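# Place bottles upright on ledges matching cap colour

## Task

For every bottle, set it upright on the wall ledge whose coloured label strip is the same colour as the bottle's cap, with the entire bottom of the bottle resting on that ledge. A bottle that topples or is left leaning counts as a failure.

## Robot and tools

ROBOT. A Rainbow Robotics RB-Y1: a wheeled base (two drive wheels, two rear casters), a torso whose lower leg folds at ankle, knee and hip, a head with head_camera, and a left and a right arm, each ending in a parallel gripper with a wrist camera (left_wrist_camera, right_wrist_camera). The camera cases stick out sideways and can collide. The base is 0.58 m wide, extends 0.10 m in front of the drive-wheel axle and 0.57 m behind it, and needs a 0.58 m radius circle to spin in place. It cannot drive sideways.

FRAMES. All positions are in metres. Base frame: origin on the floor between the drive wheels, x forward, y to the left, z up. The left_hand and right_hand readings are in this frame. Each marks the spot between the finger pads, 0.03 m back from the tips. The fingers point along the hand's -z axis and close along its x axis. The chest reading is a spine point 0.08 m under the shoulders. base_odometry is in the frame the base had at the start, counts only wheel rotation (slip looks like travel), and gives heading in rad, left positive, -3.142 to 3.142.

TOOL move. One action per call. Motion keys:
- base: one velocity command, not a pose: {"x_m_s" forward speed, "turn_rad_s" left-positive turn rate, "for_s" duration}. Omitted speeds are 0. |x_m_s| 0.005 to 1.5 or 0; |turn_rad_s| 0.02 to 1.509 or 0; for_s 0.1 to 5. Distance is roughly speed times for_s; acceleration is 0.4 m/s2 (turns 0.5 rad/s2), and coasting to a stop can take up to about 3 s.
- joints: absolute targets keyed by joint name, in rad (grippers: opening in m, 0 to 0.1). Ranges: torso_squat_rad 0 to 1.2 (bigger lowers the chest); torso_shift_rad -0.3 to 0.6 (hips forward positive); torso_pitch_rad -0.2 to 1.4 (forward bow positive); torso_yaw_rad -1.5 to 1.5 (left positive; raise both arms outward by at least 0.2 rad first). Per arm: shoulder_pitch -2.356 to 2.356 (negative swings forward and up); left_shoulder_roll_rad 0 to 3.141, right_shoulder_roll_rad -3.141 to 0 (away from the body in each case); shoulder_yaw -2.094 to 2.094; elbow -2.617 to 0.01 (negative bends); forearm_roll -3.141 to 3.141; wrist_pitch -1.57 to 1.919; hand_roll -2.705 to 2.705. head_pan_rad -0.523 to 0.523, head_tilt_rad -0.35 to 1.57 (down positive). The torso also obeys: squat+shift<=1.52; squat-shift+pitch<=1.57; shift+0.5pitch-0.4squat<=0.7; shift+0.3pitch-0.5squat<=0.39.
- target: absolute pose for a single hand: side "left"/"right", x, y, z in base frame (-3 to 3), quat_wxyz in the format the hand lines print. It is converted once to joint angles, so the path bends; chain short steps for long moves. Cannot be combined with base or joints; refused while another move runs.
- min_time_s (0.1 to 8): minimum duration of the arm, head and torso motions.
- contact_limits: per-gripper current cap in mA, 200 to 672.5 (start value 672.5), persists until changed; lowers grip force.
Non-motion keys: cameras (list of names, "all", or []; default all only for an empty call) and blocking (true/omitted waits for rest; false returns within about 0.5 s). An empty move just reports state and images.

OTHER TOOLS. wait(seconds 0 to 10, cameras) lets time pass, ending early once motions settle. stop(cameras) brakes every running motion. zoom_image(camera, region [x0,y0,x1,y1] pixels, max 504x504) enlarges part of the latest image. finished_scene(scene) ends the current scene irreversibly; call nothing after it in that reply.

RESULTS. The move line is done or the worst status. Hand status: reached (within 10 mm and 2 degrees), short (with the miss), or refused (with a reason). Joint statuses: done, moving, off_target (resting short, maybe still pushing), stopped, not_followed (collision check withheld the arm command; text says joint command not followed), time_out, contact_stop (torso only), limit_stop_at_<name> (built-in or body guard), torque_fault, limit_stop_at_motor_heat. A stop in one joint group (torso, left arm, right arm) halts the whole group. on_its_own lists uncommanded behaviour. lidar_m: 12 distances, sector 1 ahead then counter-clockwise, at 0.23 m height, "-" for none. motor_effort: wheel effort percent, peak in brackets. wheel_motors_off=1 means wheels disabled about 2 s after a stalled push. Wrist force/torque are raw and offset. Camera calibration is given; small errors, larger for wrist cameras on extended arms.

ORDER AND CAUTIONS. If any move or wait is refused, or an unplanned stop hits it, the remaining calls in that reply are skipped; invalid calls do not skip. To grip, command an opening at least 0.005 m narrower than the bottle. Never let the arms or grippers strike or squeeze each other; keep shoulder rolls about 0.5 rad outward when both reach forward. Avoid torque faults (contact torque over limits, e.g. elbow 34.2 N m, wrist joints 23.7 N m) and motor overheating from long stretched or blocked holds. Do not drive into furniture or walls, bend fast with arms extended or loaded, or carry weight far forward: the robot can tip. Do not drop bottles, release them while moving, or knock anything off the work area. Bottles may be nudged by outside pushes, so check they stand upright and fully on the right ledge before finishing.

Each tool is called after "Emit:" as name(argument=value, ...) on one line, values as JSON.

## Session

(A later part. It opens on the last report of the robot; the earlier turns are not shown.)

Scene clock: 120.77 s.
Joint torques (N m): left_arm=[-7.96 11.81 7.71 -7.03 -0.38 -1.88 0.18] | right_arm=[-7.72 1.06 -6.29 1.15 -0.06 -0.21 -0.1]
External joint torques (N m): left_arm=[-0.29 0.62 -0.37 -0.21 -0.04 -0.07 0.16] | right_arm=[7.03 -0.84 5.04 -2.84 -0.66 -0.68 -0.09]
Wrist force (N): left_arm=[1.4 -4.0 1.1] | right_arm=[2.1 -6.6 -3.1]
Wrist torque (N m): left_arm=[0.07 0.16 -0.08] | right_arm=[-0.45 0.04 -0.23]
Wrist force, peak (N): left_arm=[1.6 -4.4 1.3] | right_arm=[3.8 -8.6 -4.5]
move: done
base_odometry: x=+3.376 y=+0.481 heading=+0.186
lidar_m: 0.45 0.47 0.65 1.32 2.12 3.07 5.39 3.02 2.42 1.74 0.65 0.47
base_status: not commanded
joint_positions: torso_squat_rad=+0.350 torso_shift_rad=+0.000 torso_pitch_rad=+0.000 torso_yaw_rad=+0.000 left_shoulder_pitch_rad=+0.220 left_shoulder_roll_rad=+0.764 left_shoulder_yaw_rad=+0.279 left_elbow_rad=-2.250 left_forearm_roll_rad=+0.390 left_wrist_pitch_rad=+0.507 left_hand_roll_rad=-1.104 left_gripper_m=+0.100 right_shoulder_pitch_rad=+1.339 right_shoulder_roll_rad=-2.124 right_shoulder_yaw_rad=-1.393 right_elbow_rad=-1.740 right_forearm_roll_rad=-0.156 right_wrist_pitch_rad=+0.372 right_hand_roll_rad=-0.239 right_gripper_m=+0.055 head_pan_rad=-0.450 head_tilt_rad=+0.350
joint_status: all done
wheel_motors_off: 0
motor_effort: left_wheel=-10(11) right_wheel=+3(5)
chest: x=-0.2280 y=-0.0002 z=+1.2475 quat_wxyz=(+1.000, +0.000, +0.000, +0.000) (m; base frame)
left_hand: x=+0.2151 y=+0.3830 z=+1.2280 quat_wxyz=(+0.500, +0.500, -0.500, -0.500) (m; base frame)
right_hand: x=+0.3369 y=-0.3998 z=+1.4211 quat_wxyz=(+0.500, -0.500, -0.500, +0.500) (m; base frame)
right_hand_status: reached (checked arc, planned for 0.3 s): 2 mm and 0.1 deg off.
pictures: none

Emit:
move(joints={"right_gripper_m": 0.1, "head_pan_rad": -0.1}, cameras=["right_wrist_camera"])

Emit:
move(target={"side": "right", "x": 0.235, "y": -0.40, "z": 1.426, "quat_wxyz": [0.5, -0.5, -0.5, 0.5]}, min_time_s=0.8, cameras=["right_wrist_camera"])

Emit:
move(target={"side": "right", "x": 0.175, "y": -0.36, "z": 1.35, "quat_wxyz": [0.5, -0.5, -0.5, 0.5]}, min_time_s=0.8)

Emit:
move(target={"side": "right", "x": 0.205, "y": -0.25, "z": 1.275, "quat_wxyz": [0.5, -0.5, -0.5, 0.5]}, min_time_s=0.8, cameras=["head_camera"])

Scene clock: 123.80 s.
Joint torques (N m): left_arm=[-8.01 12.25 7.63 -7.13 -0.44 -1.92 0.37] | right_arm=[-12.94 1.37 -8.58 3.44 0.36 0.12 0.1]
External joint torques (N m): left_arm=[-0.33 1.05 -0.45 -0.3 -0.11 -0.11 0.35] | right_arm=[1.82 -0.54 2.75 -0.55 -0.25 -0.35 0.11]
Wrist force (N): left_arm=[1.3 -4.3 1.2] | right_arm=[3.4 4.1 0.5]
Wrist torque (N m): left_arm=[0.10 0.13 -0.08] | right_arm=[-0.20 0.05 -0.18]
Wrist force, peak (N): left_arm=[1.3 -4.6 1.0] | right_arm=[2.7 -8.4 -3.3]
move: done
base_odometry: x=+3.376 y=+0.481 heading=+0.186
lidar_m: 0.45 0.47 0.65 1.32 2.12 3.08 5.39 3.01 2.42 1.74 0.65 0.47
base_status: not commanded
joint_positions: torso_squat_rad=+0.350 torso_shift_rad=+0.000 torso_pitch_rad=+0.000 torso_yaw_rad=+0.000 left_shoulder_pitch_rad=+0.220 left_shoulder_roll_rad=+0.764 left_shoulder_yaw_rad=+0.279 left_elbow_rad=-2.250 left_forearm_roll_rad=+0.390 left_wrist_pitch_rad=+0.507 left_hand_roll_rad=-1.104 left_gripper_m=+0.100 right_shoulder_pitch_rad=+1.340 right_shoulder_roll_rad=-2.124 right_shoulder_yaw_rad=-1.392 right_elbow_rad=-1.740 right_forearm_roll_rad=-0.156 right_wrist_pitch_rad=+0.372 right_hand_roll_rad=-0.239 right_gripper_m=+0.100 head_pan_rad=-0.100 head_tilt_rad=+0.350
joint_status: all done
wheel_motors_off: 0
motor_effort: left_wheel=-10(11) right_wheel=+4(5)
chest: x=-0.2280 y=-0.0002 z=+1.2475 quat_wxyz=(+1.000, +0.000, +0.000, +0.000) (m; base frame)
left_hand: x=+0.2151 y=+0.3830 z=+1.2280 quat_wxyz=(+0.500, +0.500, -0.500, -0.500) (m; base frame)
right_hand: x=+0.3369 y=-0.3999 z=+1.4201 quat_wxyz=(+0.500, -0.500, -0.500, +0.500) (m; base frame)
pictures: right_wrist_camera
camera_calibration:
right_wrist_camera: T_world_to_cam=[[-0.0168762, -0.998526, 0.0515819, -0.471691], [-0.496911, -0.0363912, -0.867038, 1.41116], [0.867638, -0.0402639, -0.495564, 0.467536], [0, 0, 0, 1]] pos_world=[0.287608, -0.400818, 1.47955]

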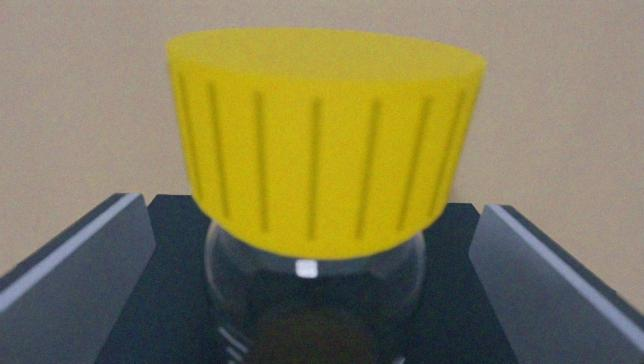

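Scene clock: 125.20 s.
Joint torques (N m): left_arm=[-8.14 12.06 7.83 -7.23 -0.5 -1.9 0.4] | right_arm=[-8.44 -2.21 -10.54 3.56 0.92 0.16 0.08]
External joint torques (N m): left_arm=[-0.47 0.87 -0.25 -0.4 -0.16 -0.09 0.39] | right_arm=[0.01 -1.04 0.21 -0.05 0.14 0.11 0.09]
Wrist force (N): left_arm=[1.5 -4.3 1.1] | right_arm=[2.8 4.3 0.7]
Wrist torque (N m): left_arm=[0.10 0.15 -0.08] | right_arm=[-0.22 0.11 -0.29]
Wrist force, peak (N): left_arm=[1.4 -4.5 1.5] | right_arm=[4.2 5.6 0.0]
move: done
base_odometry: x=+3.376 y=+0.481 heading=+0.186
lidar_m: 0.45 0.47 0.66 1.33 2.12 3.07 5.39 3.01 2.42 1.74 0.64 0.47
base_status: not commanded
joint_positions: torso_squat_rad=+0.350 torso_shift_rad=+0.000 torso_pitch_rad=+0.000 torso_yaw_rad=+0.000 left_shoulder_pitch_rad=+0.220 left_shoulder_roll_rad=+0.764 left_shoulder_yaw_rad=+0.279 left_elbow_rad=-2.250 left_forearm_roll_rad=+0.390 left_wrist_pitch_rad=+0.507 left_hand_roll_rad=-1.104 left_gripper_m=+0.100 right_shoulder_pitch_rad=+1.295 right_shoulder_roll_rad=-1.764 right_shoulder_yaw_rad=-1.437 right_elbow_rad=-2.142 right_forearm_roll_rad=-0.329 right_wrist_pitch_rad=+0.441 right_hand_roll_rad=-0.028 right_gripper_m=+0.100 head_pan_rad=-0.100 head_tilt_rad=+0.350
joint_status: all done
wheel_motors_off: 0
motor_effort: left_wheel=-10(11) right_wheel=+5(5)
chest: x=-0.2280 y=-0.0002 z=+1.2475 quat_wxyz=(+1.000, +0.000, +0.000, +0.000) (m; base frame)
left_hand: x=+0.2151 y=+0.3830 z=+1.2281 quat_wxyz=(+0.500, +0.500, -0.500, -0.500) (m; base frame)
right_hand: x=+0.2354 y=-0.3999 z=+1.4256 quat_wxyz=(+0.498, -0.501, -0.502, +0.499) (m; base frame)
right_hand_status: reached (checked arc, planned for 0.8 s): 1 mm and 0.3 deg off.
pictures: right_wrist_camera
camera_calibration:
right_wrist_camera: T_world_to_cam=[[-0.0159161, -0.998555, 0.0513273, -0.473587], [-0.491271, -0.0369005, -0.870225, 1.36858], [0.870861, -0.0390662, -0.489974, 0.550011], [0, 0, 0, 1]] pos_world=[0.185822, -0.400914, 1.48477]

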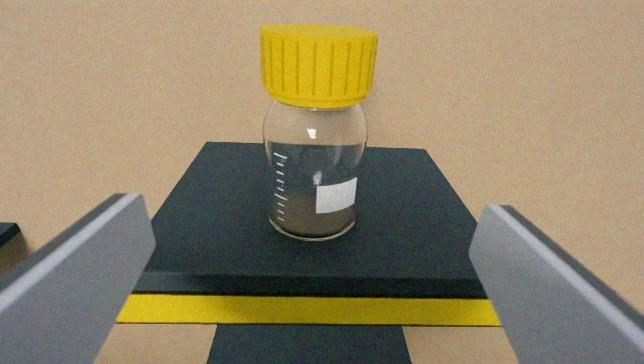

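Scene clock: 126.33 s.
Joint torques (N m): left_arm=[-7.74 12.31 7.71 -7.25 -0.45 -1.82 0.27] | right_arm=[-4.57 -1.98 -7.32 1.75 0.94 0.66 -0.1]
External joint torques (N m): left_arm=[-0.07 1.11 -0.37 -0.43 -0.12 -0.01 0.26] | right_arm=[0.86 -0.18 1.92 -0.28 -0.12 0.02 -0.09]
Wrist force (N): left_arm=[1.4 -4.5 1.1] | right_arm=[3.3 3.7 0.9]
Wrist torque (N m): left_arm=[0.11 0.17 -0.08] | right_arm=[-0.14 0.10 -0.12]
Wrist force, peak (N): left_arm=[1.2 -4.7 1.4] | right_arm=[3.9 5.2 0.9]
move: done
base_odometry: x=+3.376 y=+0.481 heading=+0.186
lidar_m: 0.45 0.47 0.65 1.33 2.12 3.08 5.39 3.01 2.42 1.75 0.64 0.46
base_status: not commanded
joint_positions: torso_squat_rad=+0.350 torso_shift_rad=+0.000 torso_pitch_rad=+0.000 torso_yaw_rad=+0.000 left_shoulder_pitch_rad=+0.220 left_shoulder_roll_rad=+0.764 left_shoulder_yaw_rad=+0.279 left_elbow_rad=-2.250 left_forearm_roll_rad=+0.390 left_wrist_pitch_rad=+0.507 left_hand_roll_rad=-1.104 left_gripper_m=+0.100 right_shoulder_pitch_rad=+1.296 right_shoulder_roll_rad=-1.622 right_shoulder_yaw_rad=-1.215 right_elbow_rad=-2.518 right_forearm_roll_rad=+0.105 right_wrist_pitch_rad=+0.662 right_hand_roll_rad=-0.329 right_gripper_m=+0.100 head_pan_rad=-0.100 head_tilt_rad=+0.350
joint_status: all done
wheel_motors_off: 0
motor_effort: left_wheel=-10(11) right_wheel=+4(6)
chest: x=-0.2280 y=-0.0002 z=+1.2475 quat_wxyz=(+1.000, +0.000, +0.000, +0.000) (m; base frame)
left_hand: x=+0.2151 y=+0.3830 z=+1.2281 quat_wxyz=(+0.500, +0.500, -0.500, -0.500) (m; base frame)
right_hand: x=+0.1750 y=-0.3598 z=+1.3502 quat_wxyz=(+0.500, -0.500, -0.500, +0.501) (m; base frame)
right_hand_status: reached (checked arc, planned for 0.8 s): 0 mm and 0.1 deg off.
pictures: none

Scene clock: 127.60 s.
Joint torques (N m): left_arm=[-7.93 12.03 7.67 -7.05 -0.4 -1.94 0.49] | right_arm=[-10.96 3.47 -5.89 0.46 1.38 0.84 0.15]
External joint torques (N m): left_arm=[-0.25 0.84 -0.41 -0.22 -0.07 -0.13 0.47] | right_arm=[1.18 0.78 2.04 0.07 -0.2 -0.26 0.16]
Wrist force (N): left_arm=[1.2 -4.1 1.3] | right_arm=[4.2 4.4 1.0]
Wrist torque (N m): left_arm=[0.07 0.14 -0.09] | right_arm=[-0.19 0.23 -0.15]
Wrist force, peak (N): left_arm=[1.5 -4.6 1.4] | right_arm=[4.0 5.7 1.4]
move: done
base_odometry: x=+3.376 y=+0.481 heading=+0.186
lidar_m: 0.45 0.47 0.65 1.32 2.12 3.07 5.39 3.00 2.43 1.74 0.64 0.47
base_status: not commanded
joint_positions: torso_squat_rad=+0.350 torso_shift_rad=+0.000 torso_pitch_rad=+0.000 torso_yaw_rad=+0.000 left_shoulder_pitch_rad=+0.220 left_shoulder_roll_rad=+0.764 left_shoulder_yaw_rad=+0.279 left_elbow_rad=-2.250 left_forearm_roll_rad=+0.390 left_wrist_pitch_rad=+0.507 left_hand_roll_rad=-1.104 left_gripper_m=+0.100 right_shoulder_pitch_rad=+1.384 right_shoulder_roll_rad=-2.283 right_shoulder_yaw_rad=-1.062 right_elbow_rad=-2.570 right_forearm_roll_rad=+0.296 right_wrist_pitch_rad=+1.372 right_hand_roll_rad=-0.588 right_gripper_m=+0.100 head_pan_rad=-0.100 head_tilt_rad=+0.350
joint_status: all done
wheel_motors_off: 0
motor_effort: left_wheel=-10(11) right_wheel=+5(6)
chest: x=-0.2280 y=-0.0002 z=+1.2475 quat_wxyz=(+1.000, +0.000, +0.000, +0.000) (m; base frame)
left_hand: x=+0.2151 y=+0.3830 z=+1.2280 quat_wxyz=(+0.500, +0.500, -0.500, -0.500) (m; base frame)
right_hand: x=+0.2043 y=-0.2495 z=+1.2753 quat_wxyz=(+0.499, -0.497, -0.501, +0.503) (m; base frame)
right_hand_status: reached (checked arc, planned for 0.9 s): 1 mm and 0.5 deg off.
pictures: head_camera
camera_calibration:
head_camera: T_world_to_cam=[[-0.127627, -0.991537, 0.0237999, -0.0563006], [-0.308267, 0.0168485, -0.951151, 1.37178], [0.9427, -0.128729, -0.307808, 0.582786], [0, 0, 0, 1]] pos_world=[-0.133705, -0.00391479, 1.48549]

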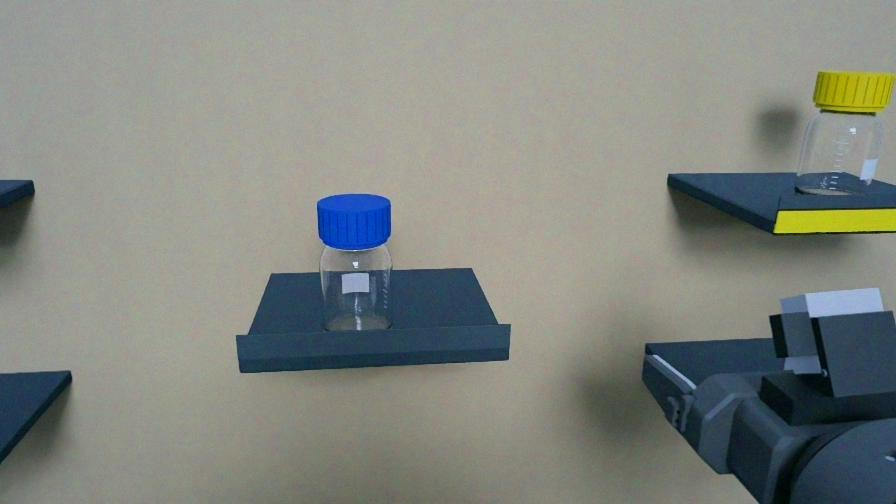

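Emit:
move(joints={"right_shoulder_pitch_rad": -0.283, "right_shoulder_roll_rad": -0.40, "right_shoulder_yaw_rad": 0.583, "right_elbow_rad": -2.60, "right_forearm_roll_rad": 0.645, "right_wrist_pitch_rad": 1.413, "right_hand_roll_rad": 0.906}, min_time_s=1.1)

Emit:
move(target={"side": "right", "x": 0.21, "y": 0.0, "z": 1.335, "quat_wxyz": [0.5, -0.5, -0.5, 0.5]}, min_time_s=0.8, cameras=["head_camera", "right_wrist_camera"])

Scene clock: 130.40 s.
Joint torques (N m): left_arm=[-8.18 11.95 7.52 -7.19 -0.47 -1.88 0.42] | right_arm=[-9.52 -3.06 -3.3 -5.26 1.1 -1.35 -0.2]
External joint torques (N m): left_arm=[-0.5 0.76 -0.56 -0.36 -0.13 -0.07 0.41] | right_arm=[0.93 -1.24 0.69 0.83 -0.17 0.16 -0.19]
Wrist force (N): left_arm=[1.6 -4.0 1.3] | right_arm=[3.4 4.6 0.7]
Wrist torque (N m): left_arm=[0.06 0.18 -0.08] | right_arm=[-0.27 0.03 -0.31]
Wrist force, peak (N): left_arm=[1.5 -4.6 1.3] | right_arm=[6.2 3.8 2.5]
move: done
base_odometry: x=+3.376 y=+0.481 heading=+0.186
lidar_m: 0.45 0.47 0.65 1.32 2.12 3.08 5.39 3.01 2.42 1.73 0.64 0.47
base_status: not commanded
joint_positions: torso_squat_rad=+0.350 torso_shift_rad=+0.000 torso_pitch_rad=+0.000 torso_yaw_rad=+0.000 left_shoulder_pitch_rad=+0.220 left_shoulder_roll_rad=+0.764 left_shoulder_yaw_rad=+0.279 left_elbow_rad=-2.250 left_forearm_roll_rad=+0.390 left_wrist_pitch_rad=+0.507 left_hand_roll_rad=-1.104 left_gripper_m=+0.100 right_shoulder_pitch_rad=-0.283 right_shoulder_roll_rad=-0.400 right_shoulder_yaw_rad=+0.583 right_elbow_rad=-2.600 right_forearm_roll_rad=+0.645 right_wrist_pitch_rad=+1.413 right_hand_roll_rad=+0.906 right_gripper_m=+0.100 head_pan_rad=-0.100 head_tilt_rad=+0.350
joint_status: all done
wheel_motors_off: 0
motor_effort: left_wheel=-10(11) right_wheel=+4(7)
chest: x=-0.2280 y=-0.0002 z=+1.2475 quat_wxyz=(+1.000, +0.000, +0.000, +0.000) (m; base frame)
left_hand: x=+0.2151 y=+0.3830 z=+1.2280 quat_wxyz=(+0.500, +0.500, -0.500, -0.500) (m; base frame)
right_hand: x=+0.1752 y=-0.1554 z=+1.2741 quat_wxyz=(+0.501, -0.540, -0.479, +0.478) (m; base frame)
pictures: none

Scene clock: 131.60 s.
Joint torques (N m): left_arm=[-8.06 12.17 7.79 -7.07 -0.31 -1.93 0.28] | right_arm=[-13.7 1.67 -2.54 -4.88 1.18 -1.64 -0.05]
External joint torques (N m): left_arm=[-0.38 0.98 -0.29 -0.24 0.03 -0.12 0.27] | right_arm=[1.17 -0.47 1.71 0.15 0.02 -0.05 -0.04]
Wrist force (N): left_arm=[1.2 -4.4 1.4] | right_arm=[3.2 4.6 0.3]
Wrist torque (N m): left_arm=[0.09 0.13 -0.08] | right_arm=[-0.23 0.11 -0.28]
Wrist force, peak (N): left_arm=[1.4 -4.6 1.0] | right_arm=[3.8 5.7 0.5]
move: done
base_odometry: x=+3.376 y=+0.481 heading=+0.186
lidar_m: 0.45 0.47 0.65 1.32 2.11 3.07 5.38 3.01 2.42 1.74 0.64 0.47
base_status: not commanded
joint_positions: torso_squat_rad=+0.350 torso_shift_rad=+0.000 torso_pitch_rad=+0.000 torso_yaw_rad=+0.000 left_shoulder_pitch_rad=+0.220 left_shoulder_roll_rad=+0.764 left_shoulder_yaw_rad=+0.279 left_elbow_rad=-2.250 left_forearm_roll_rad=+0.390 left_wrist_pitch_rad=+0.507 left_hand_roll_rad=-1.104 left_gripper_m=+0.100 right_shoulder_pitch_rad=-0.798 right_shoulder_roll_rad=+0.000 right_shoulder_yaw_rad=+0.669 right_elbow_rad=-2.179 right_forearm_roll_rad=+0.677 right_wrist_pitch_rad=+1.628 right_hand_roll_rad=+0.935 right_gripper_m=+0.100 head_pan_rad=-0.100 head_tilt_rad=+0.350
joint_status: all done
wheel_motors_off: 0
motor_effort: left_wheel=-10(10) right_wheel=+5(6)
chest: x=-0.2280 y=-0.0002 z=+1.2475 quat_wxyz=(+1.000, +0.000, +0.000, +0.000) (m; base frame)
left_hand: x=+0.2151 y=+0.3830 z=+1.2280 quat_wxyz=(+0.500, +0.500, -0.500, -0.500) (m; base frame)
right_hand: x=+0.2094 y=-0.0004 z=+1.3352 quat_wxyz=(+0.499, -0.500, -0.501, +0.500) (m; base frame)
right_hand_status: reached (checked arc, planned for 0.8 s): 1 mm and 0.1 deg off.
pictures: head_camera, right_wrist_camera
camera_calibration:
head_camera: T_world_to_cam=[[-0.1276, -0.991538, 0.0238808, -0.0564169], [-0.308278, 0.0167639, -0.951149, 1.37177], [0.9427, -0.128728, -0.307808, 0.582787], [0, 0, 0, 1]] pos_world=[-0.133705, -0.00391458, 1.48549]
right_wrist_camera: T_world_to_cam=[[-0.0159185, -0.99857, 0.0510371, -0.0700393], [-0.494537, -0.0365, -0.86839, 1.2901], [0.869011, -0.0390631, -0.493249, 0.548754], [0, 0, 0, 1]] pos_world=[0.160015, -0.00141431, 1.39456]

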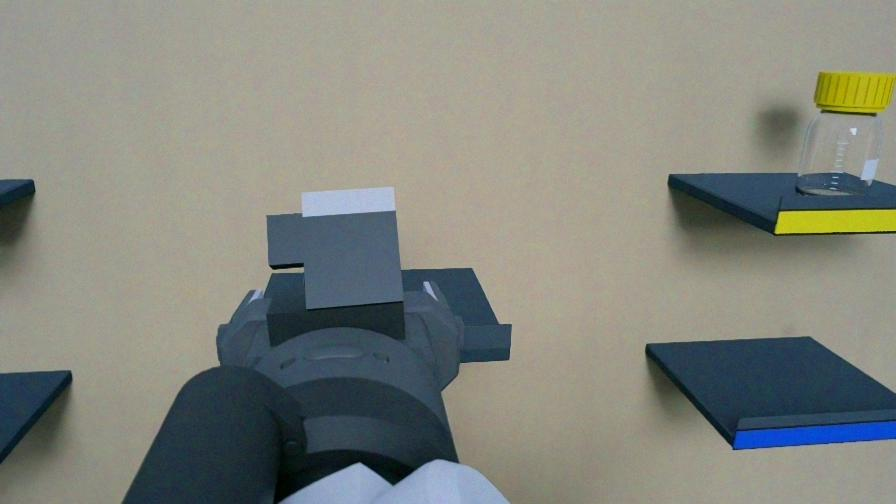

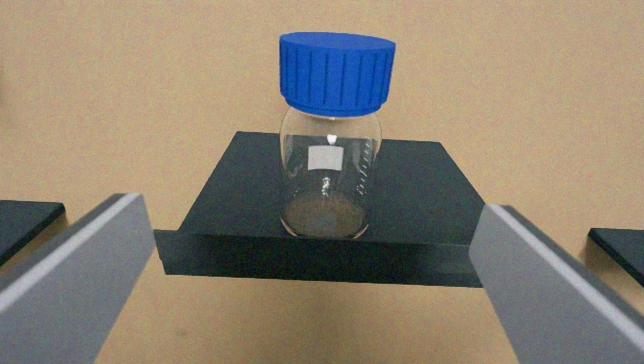

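Emit:
move(target={"side": "right", "x": 0.313, "y": -0.006, "z": 1.33, "quat_wxyz": [0.5, -0.5, -0.5, 0.5]}, min_time_s=0.7, cameras=["right_wrist_camera"])

Emit:
move(joints={"right_gripper_m": 0.045, "head_pan_rad": -0.45}, cameras=["right_wrist_camera"])

Emit:
move(target={"side": "right", "x": 0.302, "y": -0.008, "z": 1.378, "quat_wxyz": [0.5, -0.5, -0.5, 0.5]}, min_time_s=0.6)

Emit:
move(target={"side": "right", "x": 0.21, "y": -0.06, "z": 1.375, "quat_wxyz": [0.5, -0.5, -0.5, 0.5]}, min_time_s=0.7, cameras=["right_wrist_camera"])

Scene clock: 133.63 s.
Joint torques (N m): left_arm=[-8.16 12.15 7.52 -7.23 -0.51 -2.06 0.49] | right_arm=[-19.74 -0.22 -4.24 -6.21 1.35 -0.98 -0.12]
External joint torques (N m): left_arm=[-0.49 0.96 -0.56 -0.4 -0.18 -0.25 0.48] | right_arm=[-0.82 0.38 0.72 0.28 0 0.45 -0.12]
Wrist force (N): left_arm=[1.5 -4.5 1.4] | right_arm=[3.3 5.0 1.2]
Wrist torque (N m): left_arm=[0.10 0.18 -0.07] | right_arm=[-0.35 0.10 -0.13]
Wrist force, peak (N): left_arm=[1.5 -4.7 1.4] | right_arm=[4.2 5.7 0.5]
move: done
base_odometry: x=+3.376 y=+0.481 heading=+0.186
lidar_m: 0.45 0.47 0.65 1.33 2.12 3.08 5.39 3.00 2.43 1.74 0.64 0.47
base_status: not commanded
joint_positions: torso_squat_rad=+0.350 torso_shift_rad=+0.000 torso_pitch_rad=+0.000 torso_yaw_rad=+0.000 left_shoulder_pitch_rad=+0.220 left_shoulder_roll_rad=+0.764 left_shoulder_yaw_rad=+0.279 left_elbow_rad=-2.250 left_forearm_roll_rad=+0.390 left_wrist_pitch_rad=+0.507 left_hand_roll_rad=-1.104 left_gripper_m=+0.100 right_shoulder_pitch_rad=-0.908 right_shoulder_roll_rad=-0.078 right_shoulder_yaw_rad=+0.509 right_elbow_rad=-1.813 right_forearm_roll_rad=+0.523 right_wrist_pitch_rad=+1.329 right_hand_roll_rad=+0.807 right_gripper_m=+0.100 head_pan_rad=-0.100 head_tilt_rad=+0.350
joint_status: all done
wheel_motors_off: 0
motor_effort: left_wheel=-11(11) right_wheel=+6(6)
chest: x=-0.2280 y=-0.0002 z=+1.2475 quat_wxyz=(+1.000, +0.000, +0.000, +0.000) (m; base frame)
left_hand: x=+0.2151 y=+0.3830 z=+1.2280 quat_wxyz=(+0.500, +0.500, -0.500, -0.500) (m; base frame)
right_hand: x=+0.3131 y=-0.0061 z=+1.3299 quat_wxyz=(+0.500, -0.500, -0.500, +0.500) (m; base frame)
right_hand_status: reached (checked arc, planned for 0.7 s): 0 mm and 0.0 deg off.
pictures: right_wrist_camera
camera_calibration:
right_wrist_camera: T_world_to_cam=[[-0.016812, -0.99853, 0.0515273, -0.0740566], [-0.49652, -0.0363936, -0.867262, 1.33558], [0.867863, -0.0401647, -0.495178, 0.458701], [0, 0, 0, 1]] pos_world=[0.263809, -0.00691739, 1.38926]

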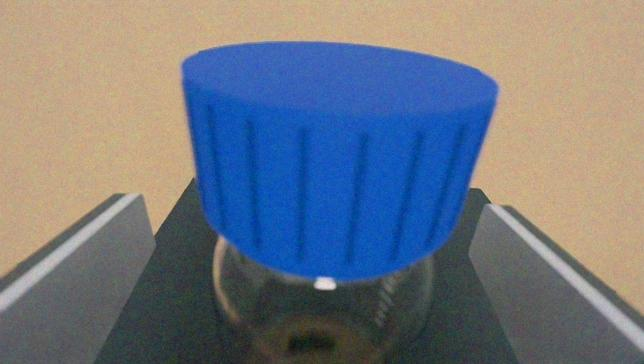

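Scene clock: 134.77 s.
Joint torques (N m): left_arm=[-8.19 11.82 7.88 -7.14 -0.46 -2.07 0.27] | right_arm=[-18.98 -0.6 -3.64 -5.97 1.16 -1.06 -0.01]
External joint torques (N m): left_arm=[-0.52 0.63 -0.2 -0.32 -0.12 -0.25 0.26] | right_arm=[-0.06 0 1.32 0.52 -0.19 0.37 0]
Wrist force (N): left_arm=[1.3 -4.2 1.3] | right_arm=[3.0 5.0 1.1]
Wrist torque (N m): left_arm=[0.08 0.14 -0.07] | right_arm=[-0.37 0.10 -0.12]
Wrist force, peak (N): left_arm=[1.4 -4.6 1.2] | right_arm=[3.6 5.2 1.4]
move: off_target
base_odometry: x=+3.376 y=+0.481 heading=+0.186
lidar_m: 0.45 0.47 0.65 1.33 2.13 3.08 5.38 3.01 2.42 1.74 0.64 0.47
base_status: not commanded
joint_positions: torso_squat_rad=+0.350 torso_shift_rad=+0.000 torso_pitch_rad=+0.000 torso_yaw_rad=+0.000 left_shoulder_pitch_rad=+0.220 left_shoulder_roll_rad=+0.764 left_shoulder_yaw_rad=+0.279 left_elbow_rad=-2.250 left_forearm_roll_rad=+0.390 left_wrist_pitch_rad=+0.507 left_hand_roll_rad=-1.104 left_gripper_m=+0.100 right_shoulder_pitch_rad=-0.908 right_shoulder_roll_rad=-0.078 right_shoulder_yaw_rad=+0.509 right_elbow_rad=-1.813 right_forearm_roll_rad=+0.523 right_wrist_pitch_rad=+1.329 right_hand_roll_rad=+0.807 right_gripper_m=+0.055 head_pan_rad=-0.450 head_tilt_rad=+0.350
joint_status: right_gripper_m off_target (ended at +0.055, target +0.045); the others done
wheel_motors_off: 0
motor_effort: left_wheel=-10(11) right_wheel=+6(6)
chest: x=-0.2280 y=-0.0002 z=+1.2475 quat_wxyz=(+1.000, +0.000, +0.000, +0.000) (m; base frame)
left_hand: x=+0.2151 y=+0.3830 z=+1.2280 quat_wxyz=(+0.500, +0.500, -0.500, -0.500) (m; base frame)
right_hand: x=+0.3130 y=-0.0061 z=+1.3299 quat_wxyz=(+0.500, -0.500, -0.500, +0.500) (m; base frame)
pictures: right_wrist_camera
camera_calibration:
right_wrist_camera: T_world_to_cam=[[-0.0168984, -0.998526, 0.0515755, -0.0742009], [-0.49648, -0.0363945, -0.867285, 1.3356], [0.867883, -0.0402619, -0.495134, 0.458629], [0, 0, 0, 1]] pos_world=[0.263809, -0.00701767, 1.38926]

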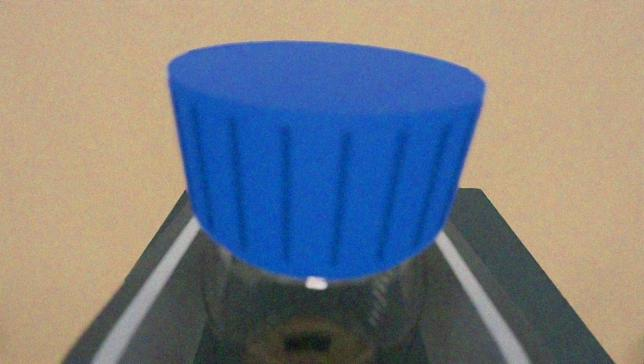

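Scene clock: 135.70 s.
Joint torques (N m): left_arm=[-8.09 12.34 7.99 -7.06 -0.32 -1.97 0.27] | right_arm=[-20.05 -0.83 -4.95 -5.7 1.26 -1.49 0.13]
External joint torques (N m): left_arm=[-0.41 1.15 -0.09 -0.23 0.02 -0.16 0.26] | right_arm=[-0.98 0.8 -0.17 -0.12 0.02 0.06 0.14]
Wrist force (N): left_arm=[1.4 -4.0 1.3] | right_arm=[2.5 6.2 0.9]
Wrist torque (N m): left_arm=[0.06 0.16 -0.08] | right_arm=[-0.21 -0.02 -0.32]
Wrist force, peak (N): left_arm=[1.4 -4.5 1.3] | right_arm=[3.3 7.6 0.7]
move: done
base_odometry: x=+3.376 y=+0.481 heading=+0.186
lidar_m: 0.45 0.47 0.66 1.33 2.11 3.07 5.39 3.01 2.43 1.74 0.65 0.47
base_status: not commanded
joint_positions: torso_squat_rad=+0.350 torso_shift_rad=+0.000 torso_pitch_rad=+0.000 torso_yaw_rad=+0.000 left_shoulder_pitch_rad=+0.220 left_shoulder_roll_rad=+0.764 left_shoulder_yaw_rad=+0.279 left_elbow_rad=-2.250 left_forearm_roll_rad=+0.390 left_wrist_pitch_rad=+0.507 left_hand_roll_rad=-1.104 left_gripper_m=+0.100 right_shoulder_pitch_rad=-1.019 right_shoulder_roll_rad=-0.064 right_shoulder_yaw_rad=+0.437 right_elbow_rad=-1.848 right_forearm_roll_rad=+0.459 right_wrist_pitch_rad=+1.435 right_hand_roll_rad=+0.901 right_gripper_m=+0.055 head_pan_rad=-0.450 head_tilt_rad=+0.350
joint_status: all done
wheel_motors_off: 0
motor_effort: left_wheel=-10(11) right_wheel=+6(6)
chest: x=-0.2280 y=-0.0002 z=+1.2475 quat_wxyz=(+1.000, +0.000, +0.000, +0.000) (m; base frame)
left_hand: x=+0.2151 y=+0.3830 z=+1.2280 quat_wxyz=(+0.500, +0.500, -0.500, -0.500) (m; base frame)
right_hand: x=+0.3020 y=-0.0080 z=+1.3778 quat_wxyz=(+0.500, -0.500, -0.500, +0.500) (m; base frame)
right_hand_status: reached (checked arc, planned for 0.6 s): 0 mm and 0.0 deg off.
pictures: none

Scene clock: 136.90 s.
Joint torques (N m): left_arm=[-7.96 11.98 7.97 -7.13 -0.39 -1.97 0.34] | right_arm=[-14.95 -1.57 -1.57 -3.45 0.94 -2.28 0.01]
External joint torques (N m): left_arm=[-0.28 0.79 -0.11 -0.3 -0.06 -0.16 0.33] | right_arm=[0.51 -1.14 2.29 0.09 0.03 -0.54 0.02]
Wrist force (N): left_arm=[1.2 -4.3 1.6] | right_arm=[2.9 6.6 0.6]
Wrist torque (N m): left_arm=[0.10 0.15 -0.09] | right_arm=[-0.30 0.09 -0.27]
Wrist force, peak (N): left_arm=[1.6 -4.5 1.5] | right_arm=[2.1 8.1 0.9]
move: done
base_odometry: x=+3.376 y=+0.481 heading=+0.186
lidar_m: 0.45 0.47 0.65 1.33 2.11 3.08 5.39 3.02 2.42 1.74 0.64 0.47
base_status: not commanded
joint_positions: torso_squat_rad=+0.350 torso_shift_rad=+0.000 torso_pitch_rad=+0.000 torso_yaw_rad=+0.000 left_shoulder_pitch_rad=+0.220 left_shoulder_roll_rad=+0.764 left_shoulder_yaw_rad=+0.279 left_elbow_rad=-2.250 left_forearm_roll_rad=+0.390 left_wrist_pitch_rad=+0.507 left_hand_roll_rad=-1.104 left_gripper_m=+0.100 right_shoulder_pitch_rad=-0.850 right_shoulder_roll_rad=-0.093 right_shoulder_yaw_rad=+0.467 right_elbow_rad=-2.332 right_forearm_roll_rad=+0.491 right_wrist_pitch_rad=+1.708 right_hand_roll_rad=+1.079 right_gripper_m=+0.055 head_pan_rad=-0.450 head_tilt_rad=+0.350
joint_status: all done
wheel_motors_off: 0
motor_effort: left_wheel=-11(11) right_wheel=+4(6)
chest: x=-0.2280 y=-0.0002 z=+1.2475 quat_wxyz=(+1.000, +0.000, +0.000, +0.000) (m; base frame)
left_hand: x=+0.2151 y=+0.3830 z=+1.2280 quat_wxyz=(+0.500, +0.500, -0.500, -0.500) (m; base frame)
right_hand: x=+0.2108 y=-0.0600 z=+1.3750 quat_wxyz=(+0.500, -0.500, -0.500, +0.500) (m; base frame)
right_hand_status: reached (checked arc, planned for 0.8 s): 1 mm and 0.1 deg off.
pictures: right_wrist_camera
camera_calibration:
right_wrist_camera: T_world_to_cam=[[-0.0167661, -0.998579, 0.0505853, -0.130684], [-0.496573, -0.0355958, -0.867265, 1.32208], [0.867833, -0.03966, -0.49527, 0.567863], [0, 0, 0, 1]] pos_world=[0.161509, -0.0609157, 1.43445]

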